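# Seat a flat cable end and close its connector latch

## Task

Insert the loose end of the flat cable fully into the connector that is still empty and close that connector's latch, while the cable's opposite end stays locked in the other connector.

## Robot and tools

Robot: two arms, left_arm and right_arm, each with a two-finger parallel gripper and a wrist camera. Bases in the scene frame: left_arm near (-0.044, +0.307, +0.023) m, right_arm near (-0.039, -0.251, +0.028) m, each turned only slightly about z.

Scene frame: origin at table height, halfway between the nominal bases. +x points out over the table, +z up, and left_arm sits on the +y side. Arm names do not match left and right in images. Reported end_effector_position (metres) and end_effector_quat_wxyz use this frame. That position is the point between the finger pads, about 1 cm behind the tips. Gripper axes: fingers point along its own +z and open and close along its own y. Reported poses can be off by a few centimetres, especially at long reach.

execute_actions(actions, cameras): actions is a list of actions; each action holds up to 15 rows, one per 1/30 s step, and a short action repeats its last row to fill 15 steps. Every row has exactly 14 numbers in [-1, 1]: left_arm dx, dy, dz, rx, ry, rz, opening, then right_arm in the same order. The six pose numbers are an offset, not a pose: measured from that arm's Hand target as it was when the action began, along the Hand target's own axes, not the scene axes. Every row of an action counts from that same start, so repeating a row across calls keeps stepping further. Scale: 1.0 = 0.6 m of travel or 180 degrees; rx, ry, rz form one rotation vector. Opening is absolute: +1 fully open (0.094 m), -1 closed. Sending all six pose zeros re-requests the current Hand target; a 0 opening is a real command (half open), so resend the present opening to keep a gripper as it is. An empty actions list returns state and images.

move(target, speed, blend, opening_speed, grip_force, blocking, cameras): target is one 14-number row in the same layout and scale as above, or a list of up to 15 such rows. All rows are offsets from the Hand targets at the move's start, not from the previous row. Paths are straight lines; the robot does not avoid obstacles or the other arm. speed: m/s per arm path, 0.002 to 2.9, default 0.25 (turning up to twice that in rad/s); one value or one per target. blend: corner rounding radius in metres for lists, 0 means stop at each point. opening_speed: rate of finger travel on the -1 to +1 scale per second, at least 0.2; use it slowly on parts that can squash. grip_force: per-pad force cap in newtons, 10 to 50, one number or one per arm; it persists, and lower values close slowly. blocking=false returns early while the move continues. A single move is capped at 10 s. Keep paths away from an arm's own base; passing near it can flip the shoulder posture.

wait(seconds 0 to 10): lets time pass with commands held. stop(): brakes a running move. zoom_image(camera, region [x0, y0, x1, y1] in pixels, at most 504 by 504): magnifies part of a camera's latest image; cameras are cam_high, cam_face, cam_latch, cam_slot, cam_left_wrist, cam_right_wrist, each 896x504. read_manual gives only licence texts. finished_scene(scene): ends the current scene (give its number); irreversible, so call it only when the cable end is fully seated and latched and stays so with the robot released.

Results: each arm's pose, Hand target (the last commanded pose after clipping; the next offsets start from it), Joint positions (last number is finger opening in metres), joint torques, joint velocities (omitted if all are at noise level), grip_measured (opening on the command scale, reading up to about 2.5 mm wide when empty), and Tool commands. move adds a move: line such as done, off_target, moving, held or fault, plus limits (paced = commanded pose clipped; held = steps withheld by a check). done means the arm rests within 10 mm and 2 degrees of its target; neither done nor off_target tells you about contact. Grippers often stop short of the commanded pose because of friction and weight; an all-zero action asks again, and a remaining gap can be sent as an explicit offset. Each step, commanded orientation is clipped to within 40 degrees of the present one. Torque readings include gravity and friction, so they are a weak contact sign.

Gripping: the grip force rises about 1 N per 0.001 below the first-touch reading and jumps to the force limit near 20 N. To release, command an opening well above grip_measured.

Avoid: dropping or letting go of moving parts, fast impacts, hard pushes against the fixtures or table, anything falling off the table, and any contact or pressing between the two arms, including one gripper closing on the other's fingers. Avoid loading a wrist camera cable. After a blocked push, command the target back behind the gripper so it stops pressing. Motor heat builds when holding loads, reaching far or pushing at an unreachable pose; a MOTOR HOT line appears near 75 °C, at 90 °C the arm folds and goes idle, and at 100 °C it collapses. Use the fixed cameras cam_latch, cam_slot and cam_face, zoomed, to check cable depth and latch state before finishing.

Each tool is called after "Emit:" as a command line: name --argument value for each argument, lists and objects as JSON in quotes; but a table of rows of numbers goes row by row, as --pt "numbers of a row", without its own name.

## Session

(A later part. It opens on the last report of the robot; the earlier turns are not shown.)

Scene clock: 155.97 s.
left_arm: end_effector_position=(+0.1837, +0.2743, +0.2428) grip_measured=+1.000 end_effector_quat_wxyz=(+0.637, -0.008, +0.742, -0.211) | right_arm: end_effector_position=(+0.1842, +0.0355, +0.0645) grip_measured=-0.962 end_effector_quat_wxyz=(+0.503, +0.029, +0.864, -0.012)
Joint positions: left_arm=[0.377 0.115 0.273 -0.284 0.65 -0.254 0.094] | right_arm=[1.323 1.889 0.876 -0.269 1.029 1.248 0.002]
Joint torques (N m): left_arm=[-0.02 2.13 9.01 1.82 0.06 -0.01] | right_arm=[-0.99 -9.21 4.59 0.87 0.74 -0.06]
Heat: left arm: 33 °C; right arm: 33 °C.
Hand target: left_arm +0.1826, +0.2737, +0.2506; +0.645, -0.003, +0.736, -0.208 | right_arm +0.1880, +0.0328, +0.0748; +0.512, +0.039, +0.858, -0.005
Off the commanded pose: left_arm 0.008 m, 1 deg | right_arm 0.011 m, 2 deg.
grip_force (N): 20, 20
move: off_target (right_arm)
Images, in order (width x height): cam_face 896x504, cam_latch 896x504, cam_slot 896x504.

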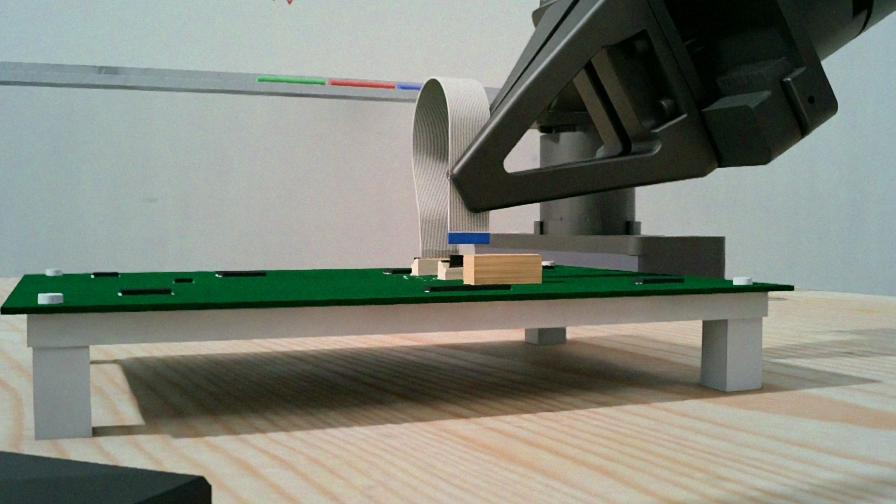

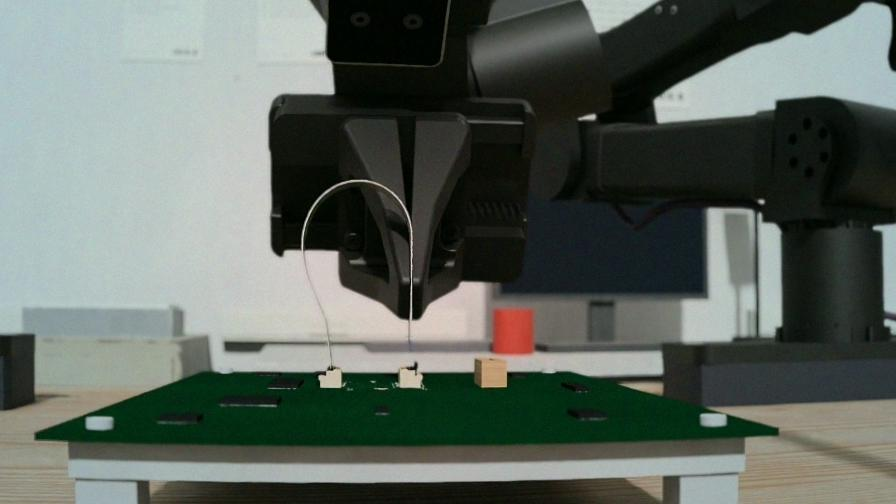

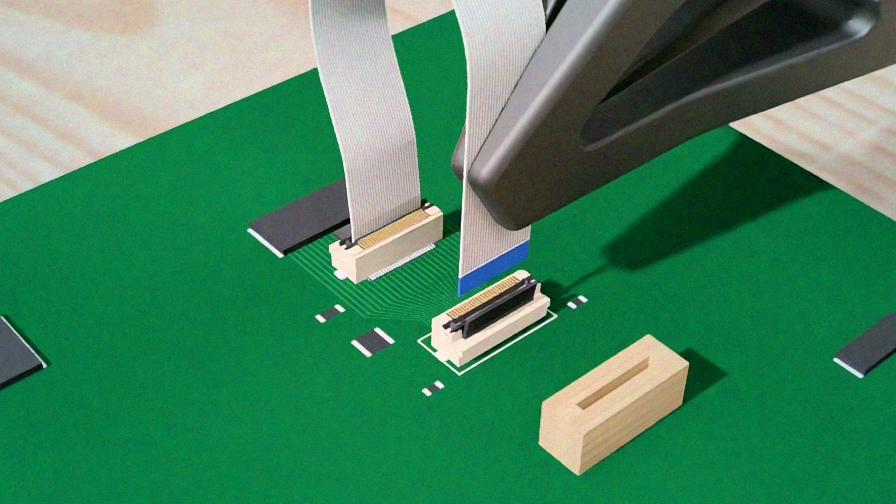

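Emit:
zoom_image --camera "cam_slot" --region '[435, 262, 505, 342]'

Emit:
zoom_image --camera "cam_slot" --region '[490, 240, 560, 320]'

Emit:
zoom_image --camera "cam_latch" --region '[390, 340, 430, 390]'

Scaled by 6.300 from the camera's 896x504 image, which has a finer 1280x720 frame.

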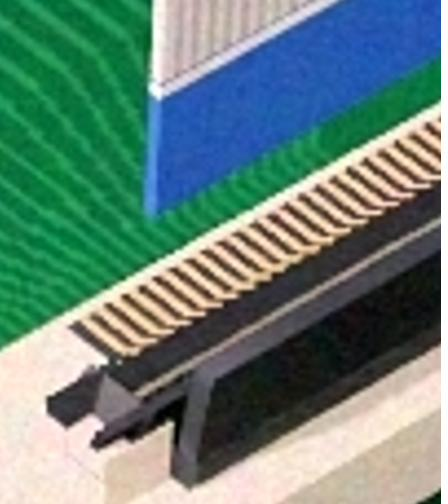

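Scaled by 6.300 from the camera's 896x504 image, which has a finer 1280x720 frame.

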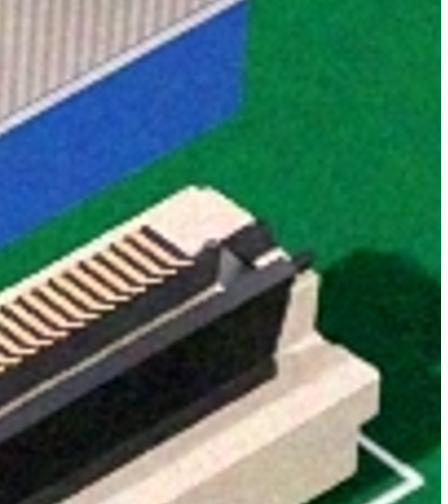

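Scaled by 10.080 from the camera's 896x504 image, which has a finer 1280x720 frame.

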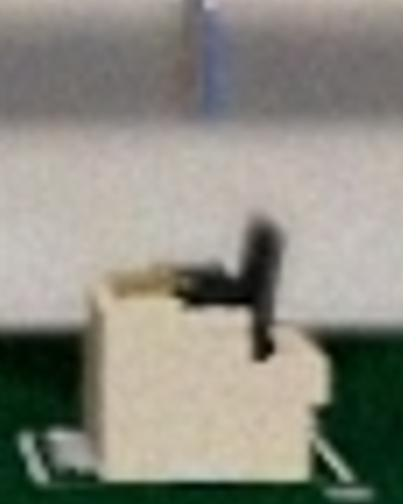

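Emit:
move --target '[0,0,0,0,0,0,1, 0.01604,-0.00524,0.00792,0.00529,0.00153,-0.00967,-1]' --speed 0.02 --cameras '["cam_latch","cam_slot"]'

Emit:
zoom_image --camera "cam_latch" --region '[370, 300, 460, 400]'

Emit:
zoom_image --camera "cam_slot" --region '[435, 262, 505, 342]'

Scene clock: 161.60 s.
left_arm: end_effector_position=(+0.1837, +0.2743, +0.2428) grip_measured=+1.000 end_effector_quat_wxyz=(+0.637, -0.008, +0.742, -0.211) | right_arm: end_effector_position=(+0.1842, +0.0356, +0.0646) grip_measured=-0.962 end_effector_quat_wxyz=(+0.503, +0.029, +0.864, -0.012)
Joint positions: left_arm=[0.377 0.115 0.273 -0.284 0.65 -0.254 0.094] | right_arm=[1.323 1.889 0.876 -0.268 1.029 1.247 0.002]
Joint torques (N m): left_arm=[0.03 2.17 8.98 1.83 0.07 -0.01] | right_arm=[-0.92 -6.54 4.56 0.84 0.75 -0.06]
Heat: left arm: 33 °C; right arm: 33 °C.
Hand target: left_arm +0.1826, +0.2737, +0.2506; +0.645, -0.003, +0.736, -0.208 | right_arm +0.1874, +0.0300, +0.0640; +0.509, +0.030, +0.860, -0.020
Off the commanded pose: left_arm 0.008 m, 1 deg | right_arm 0.007 m, 1 deg.
grip_force (N): 20, 20
move: done
Images, in order (width x height): cam_latch 896x504, cam_slot 896x504.

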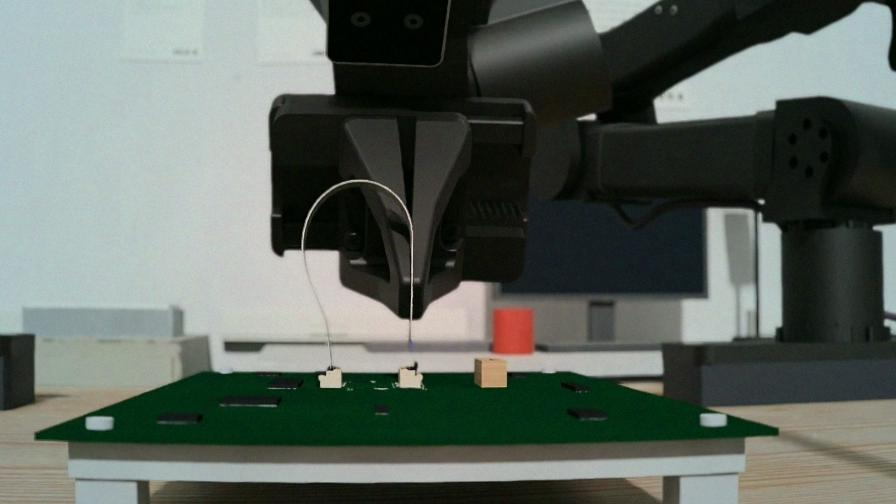

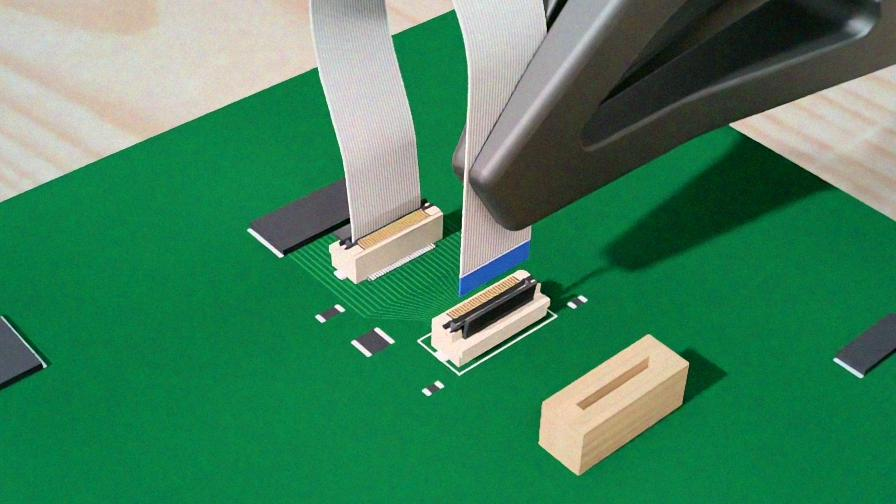

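Scaled by 5.040 from the camera's 896x504 image, which has a finer 1280x720 frame.

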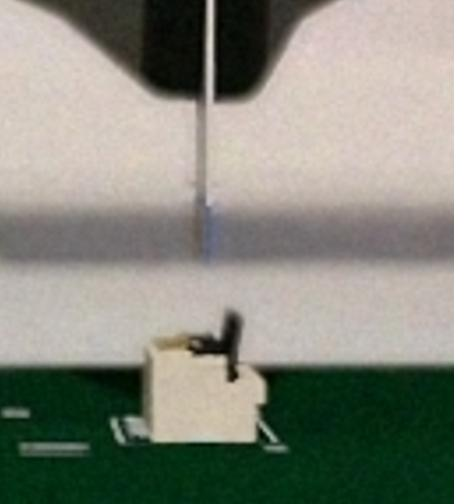

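Scaled by 6.300 from the camera's 896x504 image, which has a finer 1280x720 frame.

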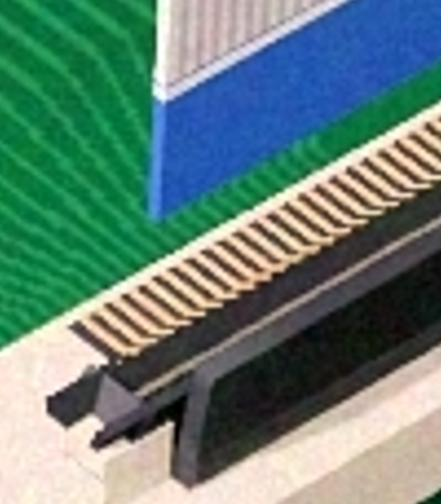

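Emit:
move --target '[0,0,0,0,0,0,1, 0.0065,-0.00108,0.00345,0.000675,0.000157,-0.00124,-1]' --speed 0.01 --cameras '["cam_latch","cam_slot"]'

Emit:
zoom_image --camera "cam_latch" --region '[370, 300, 460, 400]'

Emit:
zoom_image --camera "cam_slot" --region '[435, 262, 505, 342]'

Scene clock: 164.03 s.
left_arm: end_effector_position=(+0.1837, +0.2743, +0.2428) grip_measured=+1.000 end_effector_quat_wxyz=(+0.637, -0.008, +0.742, -0.211) | right_arm: end_effector_position=(+0.1842, +0.0355, +0.0637) grip_measured=-0.962 end_effector_quat_wxyz=(+0.503, +0.030, +0.864, -0.009)
Joint positions: left_arm=[0.377 0.115 0.273 -0.284 0.65 -0.254 0.094] | right_arm=[1.323 1.889 0.869 -0.255 1.029 1.246 0.002]
Joint torques (N m): left_arm=[0.03 2.1 9.03 1.85 0.06 0] | right_arm=[-0.98 -5.68 4.62 0.85 0.75 -0.07]
Heat: left arm: 33 °C; right arm: 33 °C.
Hand target: left_arm +0.1826, +0.2737, +0.2506; +0.645, -0.003, +0.736, -0.208 | right_arm +0.1873, +0.0293, +0.0595; +0.509, +0.029, +0.860, -0.022
Off the commanded pose: left_arm 0.008 m, 1 deg | right_arm 0.008 m, 2 deg.
grip_force (N): 20, 20
move: done
Images, in order (width x height): cam_latch 896x504, cam_slot 896x504.

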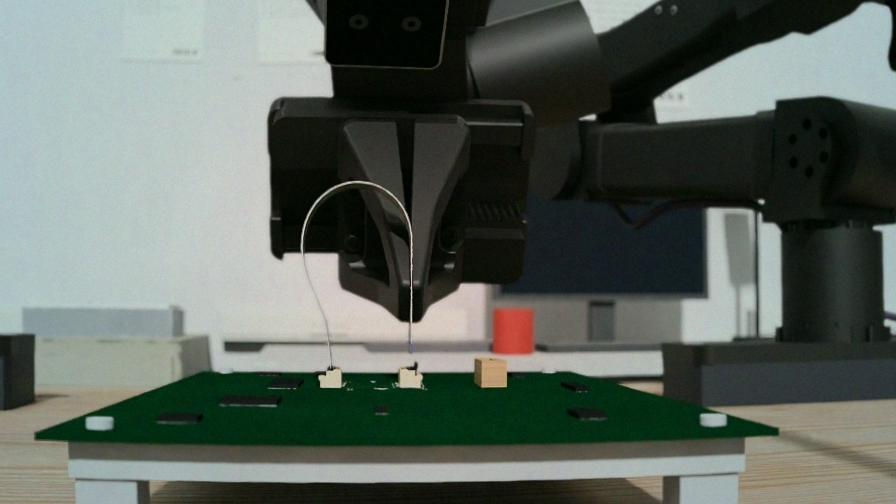

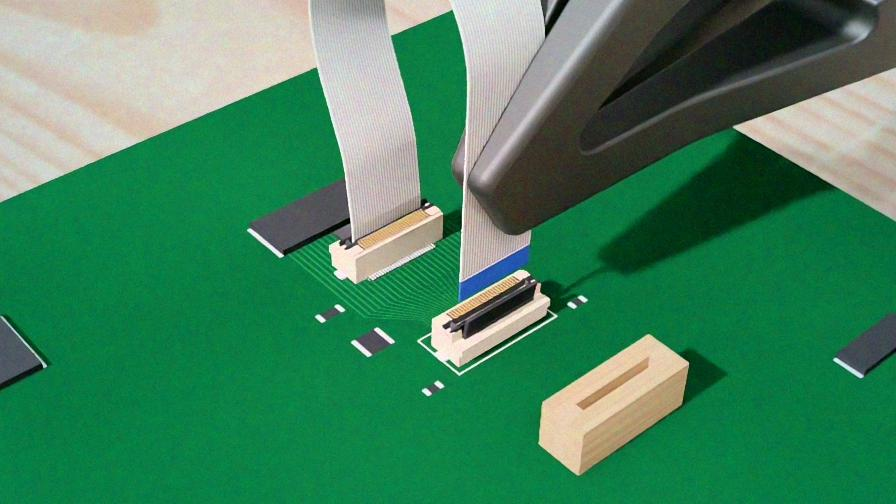

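Scaled by 5.040 from the camera's 896x504 image, which has a finer 1280x720 frame.

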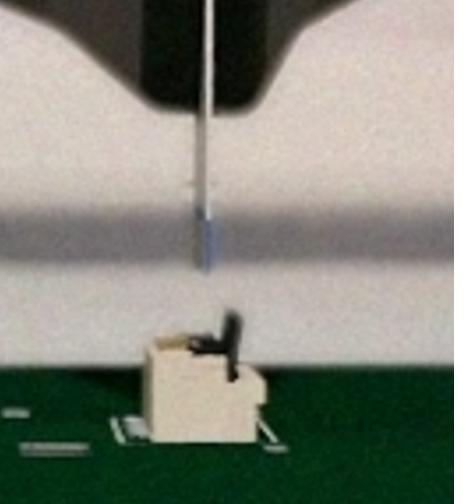

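Scaled by 6.300 from the camera's 896x504 image, which has a finer 1280x720 frame.

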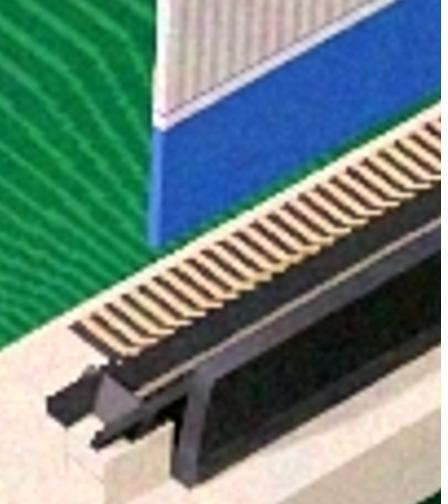

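Emit:
move --target '[0,0,0,0,0,0,1, 0.0042,-0.00169,0.00245,0.00121,0.00036,-0.00221,-1]' --speed 0.01 --cameras '["cam_latch","cam_slot"]'

Emit:
zoom_image --camera "cam_latch" --region '[370, 300, 460, 400]'

Emit:
zoom_image --camera "cam_slot" --region '[435, 262, 505, 342]'

Scene clock: 167.63 s.
left_arm: end_effector_position=(+0.1837, +0.2743, +0.2428) grip_measured=+1.000 end_effector_quat_wxyz=(+0.637, -0.008, +0.742, -0.211) | right_arm: end_effector_position=(+0.1842, +0.0356, +0.0621) grip_measured=-0.962 end_effector_quat_wxyz=(+0.503, +0.029, +0.864, -0.010)
Joint positions: left_arm=[0.377 0.115 0.273 -0.284 0.65 -0.254 0.094] | right_arm=[1.323 1.895 0.869 -0.251 1.029 1.245 0.002]
Joint torques (N m): left_arm=[-0.05 2.11 9.01 1.83 0.06 0.02] | right_arm=[-0.99 -5.5 4.37 0.86 0.75 -0.07]
Heat: left arm: 33 °C; right arm: 33 °C.
Hand target: left_arm +0.1826, +0.2737, +0.2506; +0.645, -0.003, +0.736, -0.208 | right_arm +0.1873, +0.0282, +0.0566; +0.508, +0.027, +0.861, -0.025
Off the commanded pose: left_arm 0.008 m, 1 deg | right_arm 0.010 m, 2 deg.
grip_force (N): 20, 20
move: done
Images, in order (width x height): cam_latch 896x504, cam_slot 896x504.

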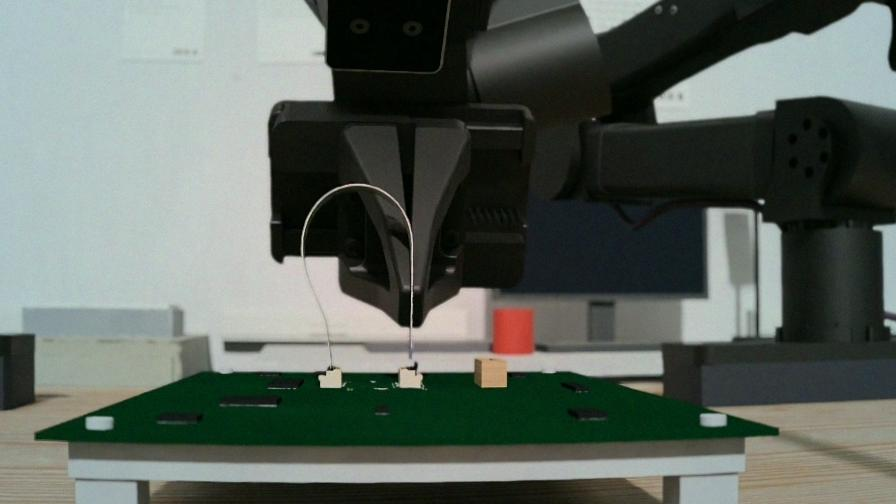

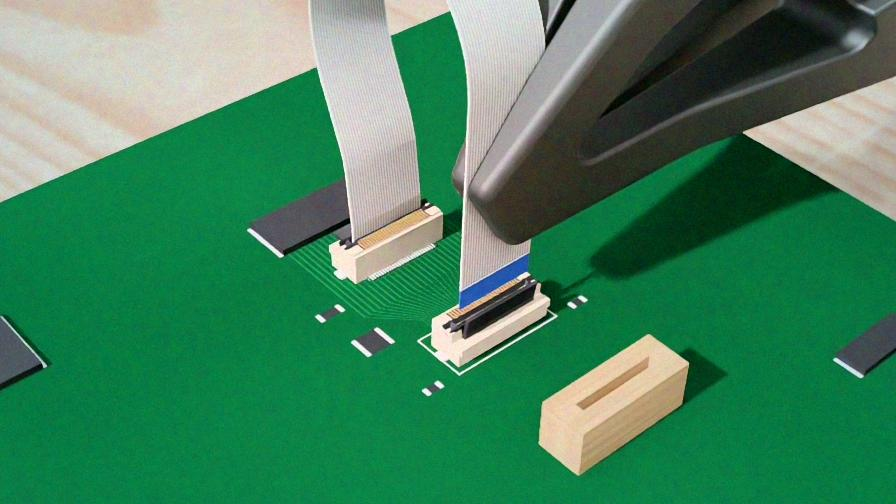

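Scaled by 5.040 from the camera's 896x504 image, which has a finer 1280x720 frame.

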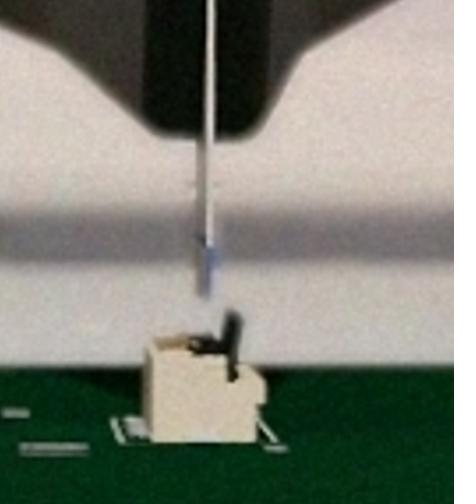

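Scaled by 6.300 from the camera's 896x504 image, which has a finer 1280x720 frame.

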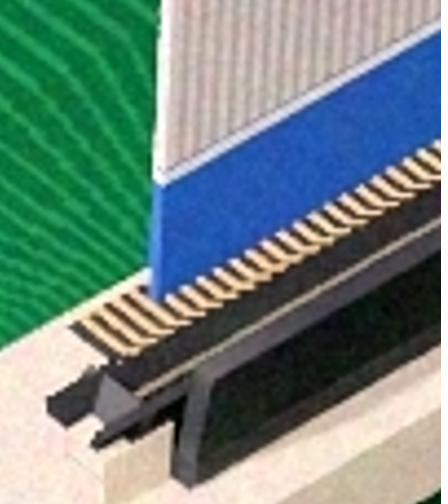

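Emit:
move --target '[0,0,0,0,0,0,1, 0.00329,-0.0024,0.00183,0.000917,0.00025,-0.00167,-1]' --speed 0.01 --cameras '["cam_latch","cam_slot"]'

Emit:
zoom_image --camera "cam_latch" --region '[370, 300, 460, 400]'

Emit:
zoom_image --camera "cam_slot" --region '[435, 262, 505, 342]'

Scene clock: 170.70 s.
left_arm: end_effector_position=(+0.1837, +0.2743, +0.2428) grip_measured=+1.000 end_effector_quat_wxyz=(+0.637, -0.008, +0.742, -0.211) | right_arm: end_effector_position=(+0.1838, +0.0339, +0.0595) grip_measured=-0.962 end_effector_quat_wxyz=(+0.503, +0.027, +0.864, -0.013)
Joint positions: left_arm=[0.377 0.115 0.273 -0.284 0.65 -0.254 0.094] | right_arm=[1.323 1.9 0.863 -0.246 1.029 1.243 0.002]
Joint torques (N m): left_arm=[0.05 2.15 8.98 1.83 0.06 0] | right_arm=[-1.05 -5.39 4.46 0.85 0.76 -0.07]
Heat: left arm: 33 °C; right arm: 33 °C.
Hand target: left_arm +0.1826, +0.2737, +0.2506; +0.645, -0.003, +0.736, -0.208 | right_arm +0.1872, +0.0268, +0.0544; +0.508, +0.025, +0.861, -0.028
Off the commanded pose: left_arm 0.008 m, 1 deg | right_arm 0.009 m, 2 deg.
grip_force (N): 20, 20
move: done
Images, in order (width x height): cam_latch 896x504, cam_slot 896x504.

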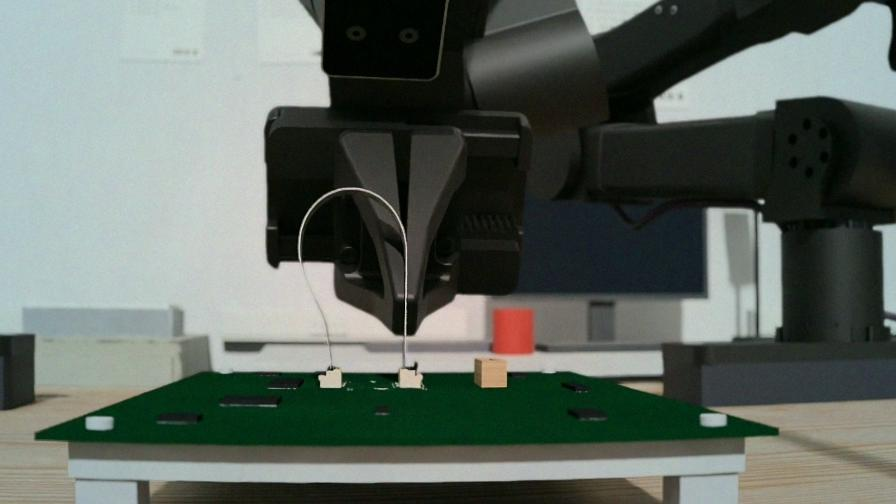

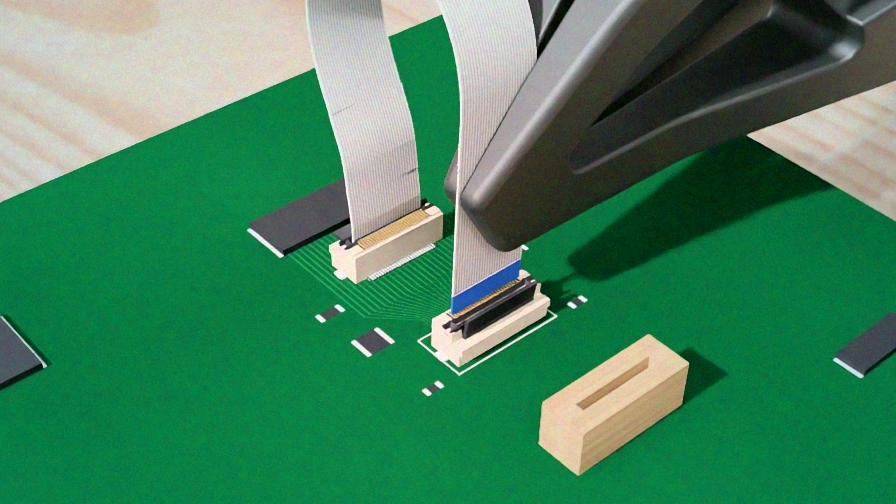

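Scaled by 5.040 from the camera's 896x504 image, which has a finer 1280x720 frame.

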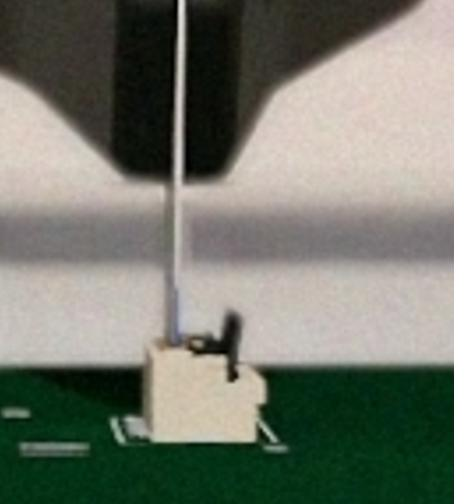

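Scaled by 6.300 from the camera's 896x504 image, which has a finer 1280x720 frame.

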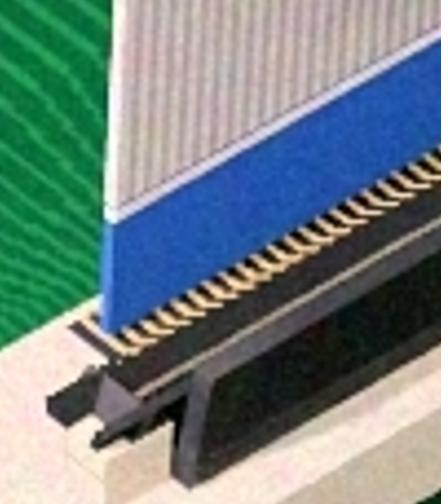

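Emit:
move --target '[0,0,0,0,0,0,1, -0.00062,0.00216,0,-0.00126,-0.000355,0.00229,-1]' --speed 0.01 --cameras '["cam_latch","cam_slot","cam_face"]'

Emit:
zoom_image --camera "cam_latch" --region '[370, 300, 460, 400]'

Emit:
zoom_image --camera "cam_slot" --region '[435, 262, 505, 342]'

Emit:
zoom_image --camera "cam_face" --region '[400, 200, 520, 290]'

Scene clock: 175.03 s.
left_arm: end_effector_position=(+0.1837, +0.2743, +0.2428) grip_measured=+1.000 end_effector_quat_wxyz=(+0.637, -0.008, +0.742, -0.211) | right_arm: end_effector_position=(+0.1841, +0.0351, +0.0598) grip_measured=-0.962 end_effector_quat_wxyz=(+0.503, +0.029, +0.864, -0.010)
Joint positions: left_arm=[0.377 0.115 0.273 -0.284 0.65 -0.254 0.094] | right_arm=[1.323 1.9 0.863 -0.238 1.029 1.243 0.002]
Joint torques (N m): left_arm=[0.01 2.15 9.03 1.83 0.06 0] | right_arm=[-1.07 -5.45 4.51 0.85 0.76 -0.06]
Heat: left arm: 33 °C; right arm: 32 °C.
Hand target: left_arm +0.1826, +0.2737, +0.2506; +0.645, -0.003, +0.736, -0.208 | right_arm +0.1875, +0.0281, +0.0547; +0.508, +0.027, +0.860, -0.024
Off the commanded pose: left_arm 0.008 m, 1 deg | right_arm 0.009 m, 2 deg.
grip_force (N): 20, 20
move: done
Images, in order (width x height): cam_face 896x504, cam_latch 896x504, cam_slot 896x504.

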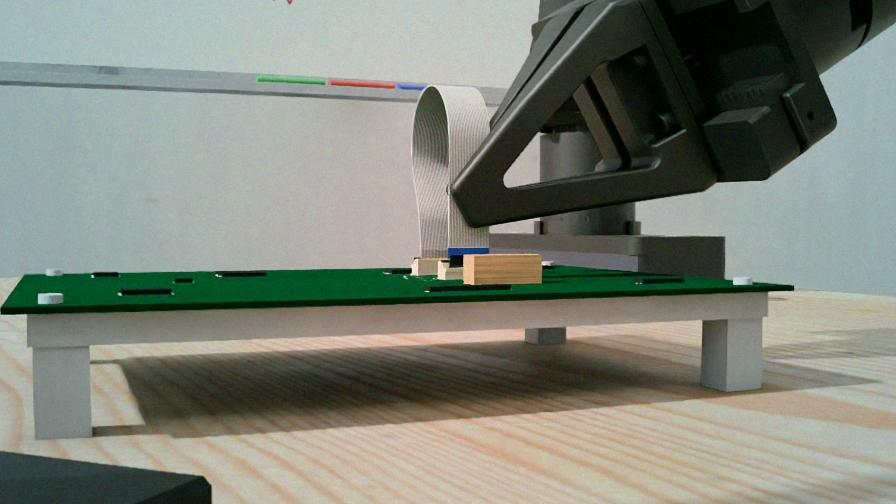

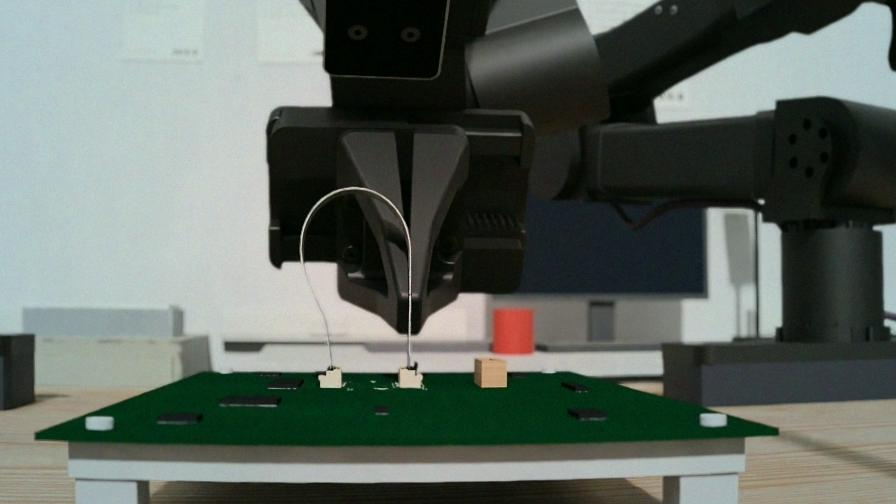

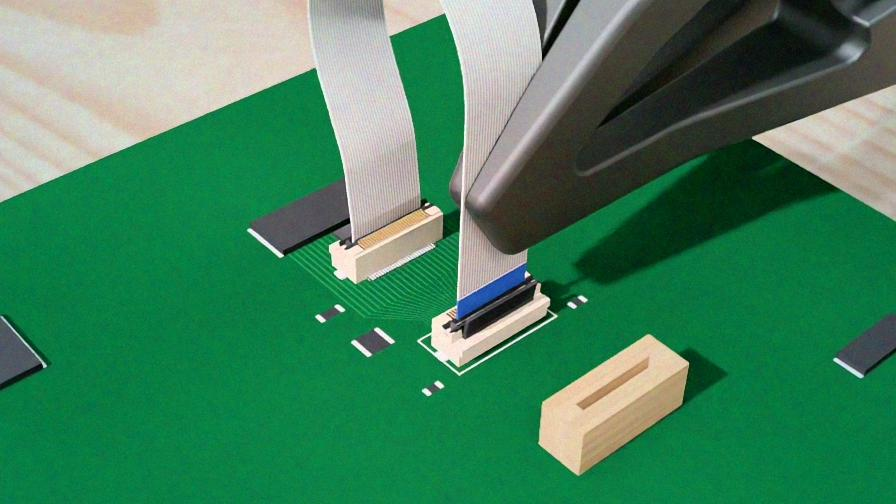

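Scaled by 5.040 from the camera's 896x504 image, which has a finer 1280x720 frame.

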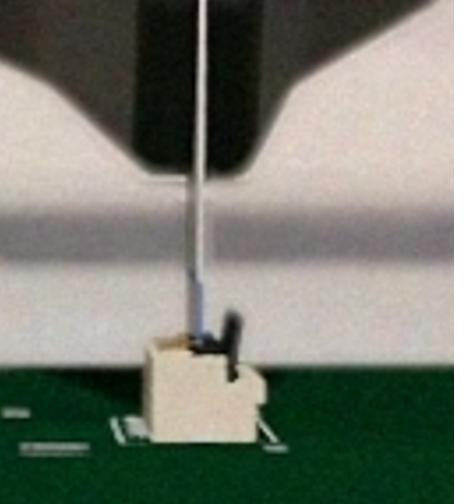

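Scaled by 6.300 from the camera's 896x504 image, which has a finer 1280x720 frame.

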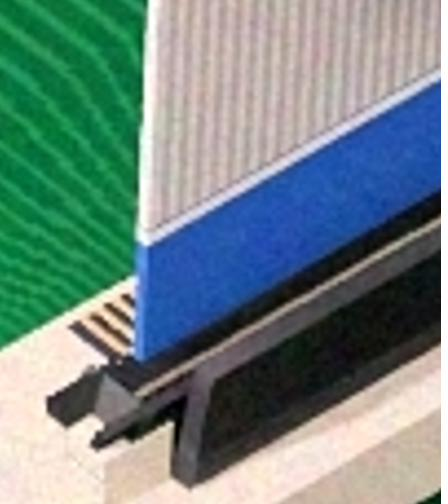

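Scaled by 4.200 from the camera's 896x504 image, which has a finer 1280x720 frame.

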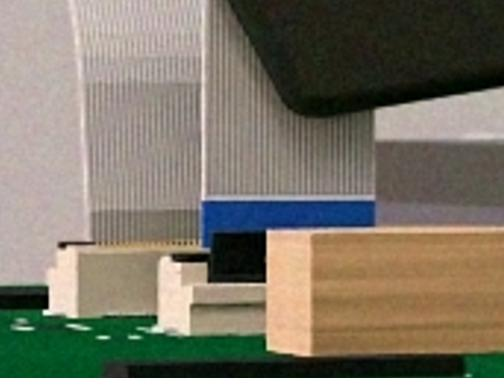

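Emit:
zoom_image --camera "cam_slot" --region '[490, 240, 560, 320]'

Emit:
zoom_image --camera "cam_slot" --region '[320, 190, 460, 300]'

Emit:
zoom_image --camera "cam_latch" --region '[390, 340, 430, 390]'

Scaled by 6.300 from the camera's 896x504 image, which has a finer 1280x720 frame.

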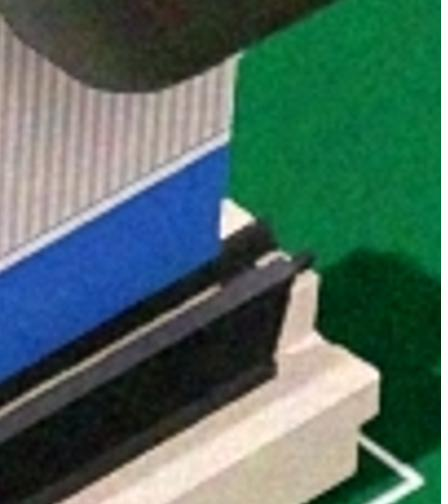

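Scaled by 3.600 from the camera's 896x504 image, which has a finer 1280x720 frame.

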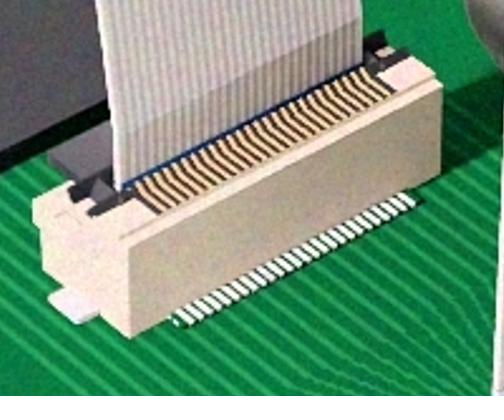

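Scaled by 10.080 from the camera's 896x504 image, which has a finer 1280x720 frame.

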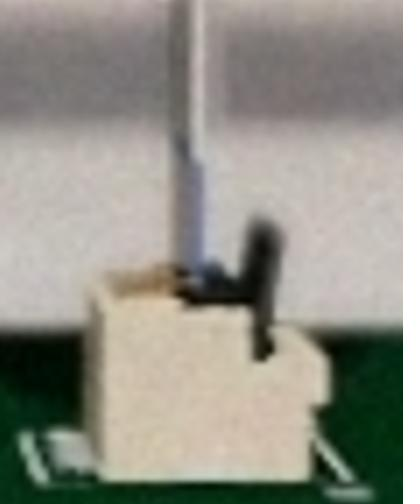

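Emit:
move --target '[0,0,0,0,0,0,1, 0.00124,0.00013,0.00103,0.00023,0.00002,-0.00009,-1]' --speed 0.01 --cameras '["cam_latch","cam_slot","cam_face"]'

Emit:
zoom_image --camera "cam_latch" --region '[370, 300, 460, 400]'

Emit:
zoom_image --camera "cam_slot" --region '[435, 262, 505, 342]'

Emit:
zoom_image --camera "cam_slot" --region '[490, 240, 560, 320]'

Emit:
zoom_image --camera "cam_face" --region '[400, 200, 520, 290]'

Scene clock: 183.00 s.
left_arm: end_effector_position=(+0.1837, +0.2743, +0.2428) grip_measured=+1.000 end_effector_quat_wxyz=(+0.637, -0.008, +0.742, -0.211) | right_arm: end_effector_position=(+0.1842, +0.0356, +0.0600) grip_measured=-0.962 end_effector_quat_wxyz=(+0.504, +0.030, +0.863, -0.008)
Joint positions: left_arm=[0.377 0.115 0.273 -0.284 0.65 -0.254 0.094] | right_arm=[1.323 1.9 0.863 -0.235 1.029 1.243 0.002]
Joint torques (N m): left_arm=[0.02 2.13 9.01 1.84 0.05 0] | right_arm=[-1.11 -5.22 4.49 0.88 0.76 -0.07]
Heat: left arm: 33 °C; right arm: 32 °C.
Hand target: left_arm +0.1826, +0.2737, +0.2506; +0.645, -0.003, +0.736, -0.208 | right_arm +0.1877, +0.0281, +0.0537; +0.508, +0.027, +0.860, -0.024
Off the commanded pose: left_arm 0.008 m, 1 deg | right_arm 0.010 m, 2 deg.
grip_force (N): 20, 20
move: done
Images, in order (width x height): cam_face 896x504, cam_latch 896x504, cam_slot 896x504.

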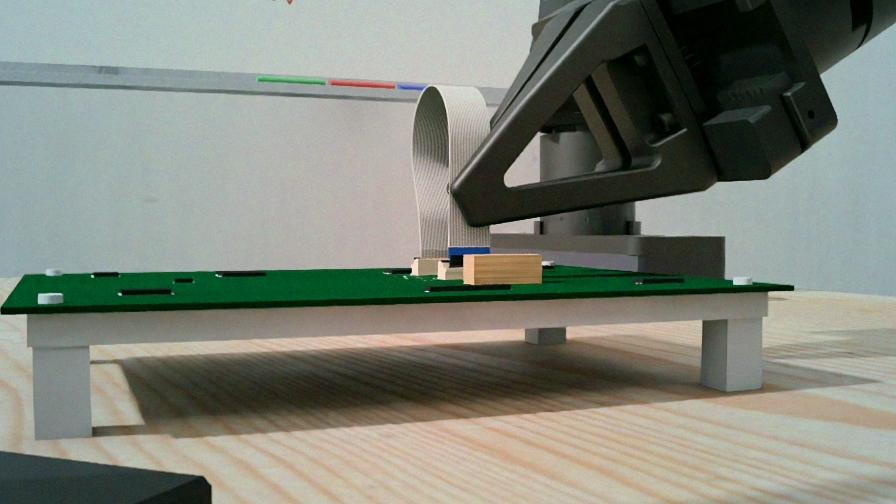

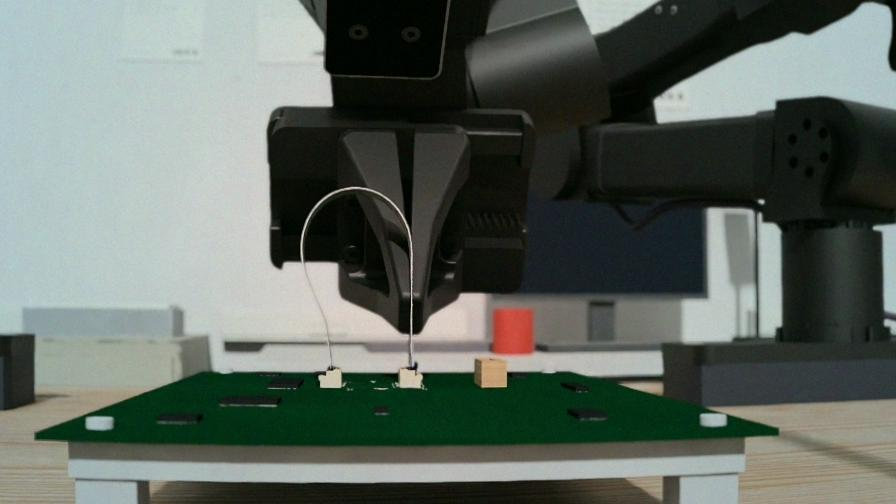

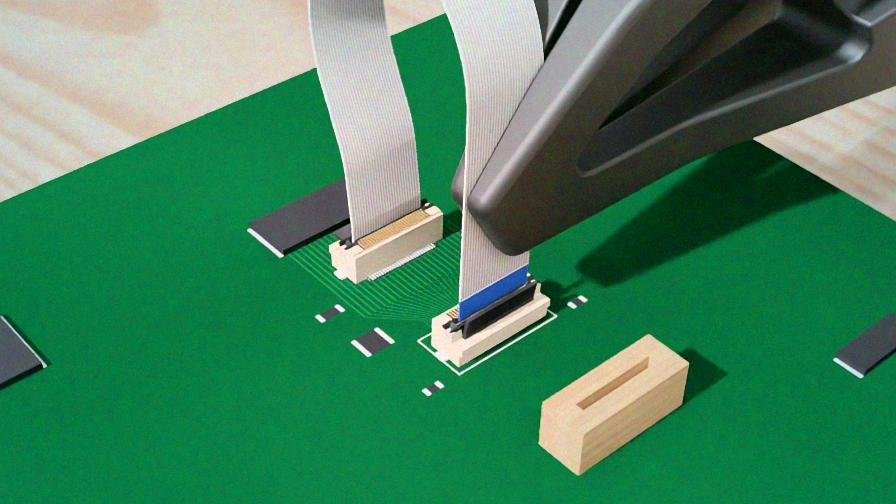

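Scaled by 5.040 from the camera's 896x504 image, which has a finer 1280x720 frame.

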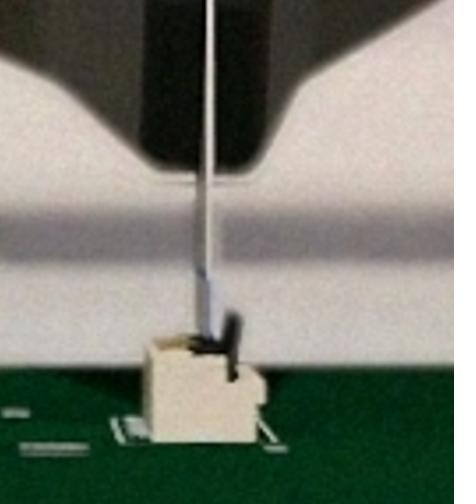

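Scaled by 6.300 from the camera's 896x504 image, which has a finer 1280x720 frame.

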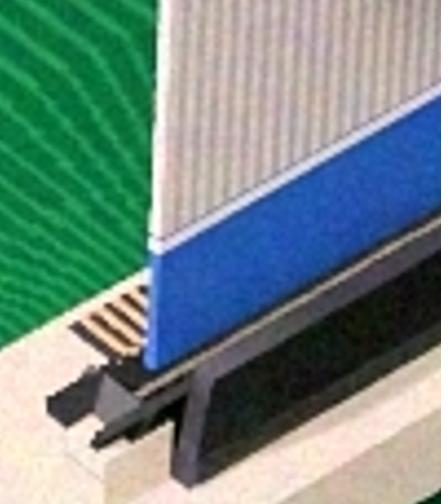

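Scaled by 6.300 from the camera's 896x504 image, which has a finer 1280x720 frame.

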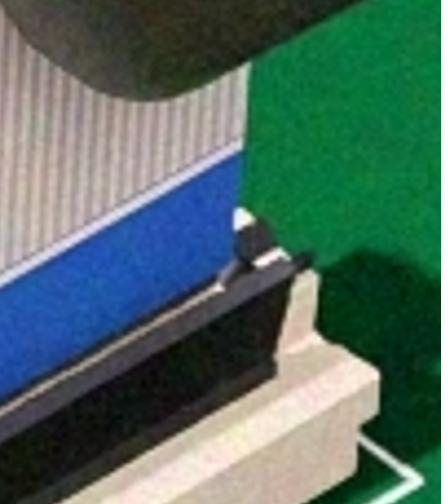

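Scaled by 4.200 from the camera's 896x504 image, which has a finer 1280x720 frame.

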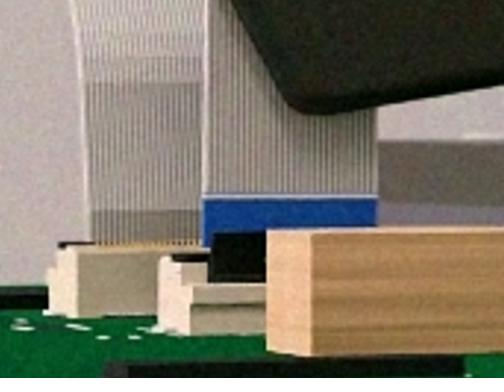

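Emit:
zoom_image --camera "cam_face" --region '[430, 235, 470, 285]'

Emit:
zoom_image --camera "cam_slot" --region '[440, 300, 480, 350]'

Emit:
zoom_image --camera "cam_slot" --region '[510, 260, 550, 310]'

Scaled by 10.080 from the camera's 896x504 image, which has a finer 1280x720 frame.

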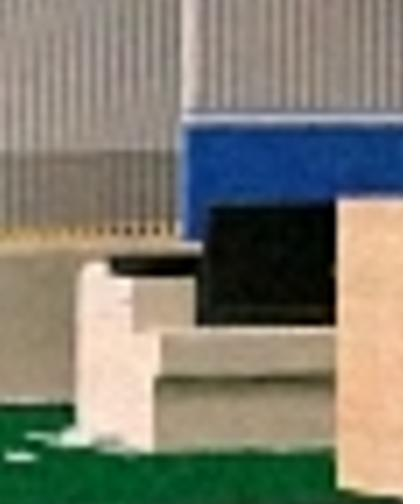

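Scaled by 10.080 from the camera's 896x504 image, which has a finer 1280x720 frame.

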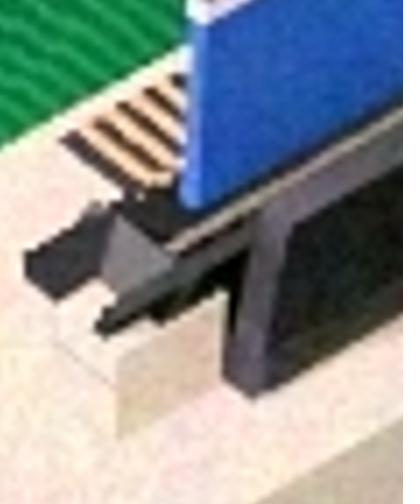

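Scaled by 10.080 from the camera's 896x504 image, which has a finer 1280x720 frame.

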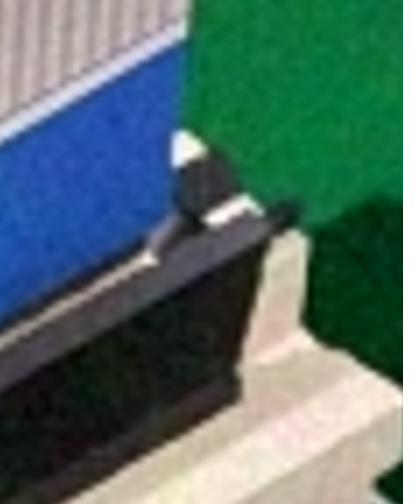

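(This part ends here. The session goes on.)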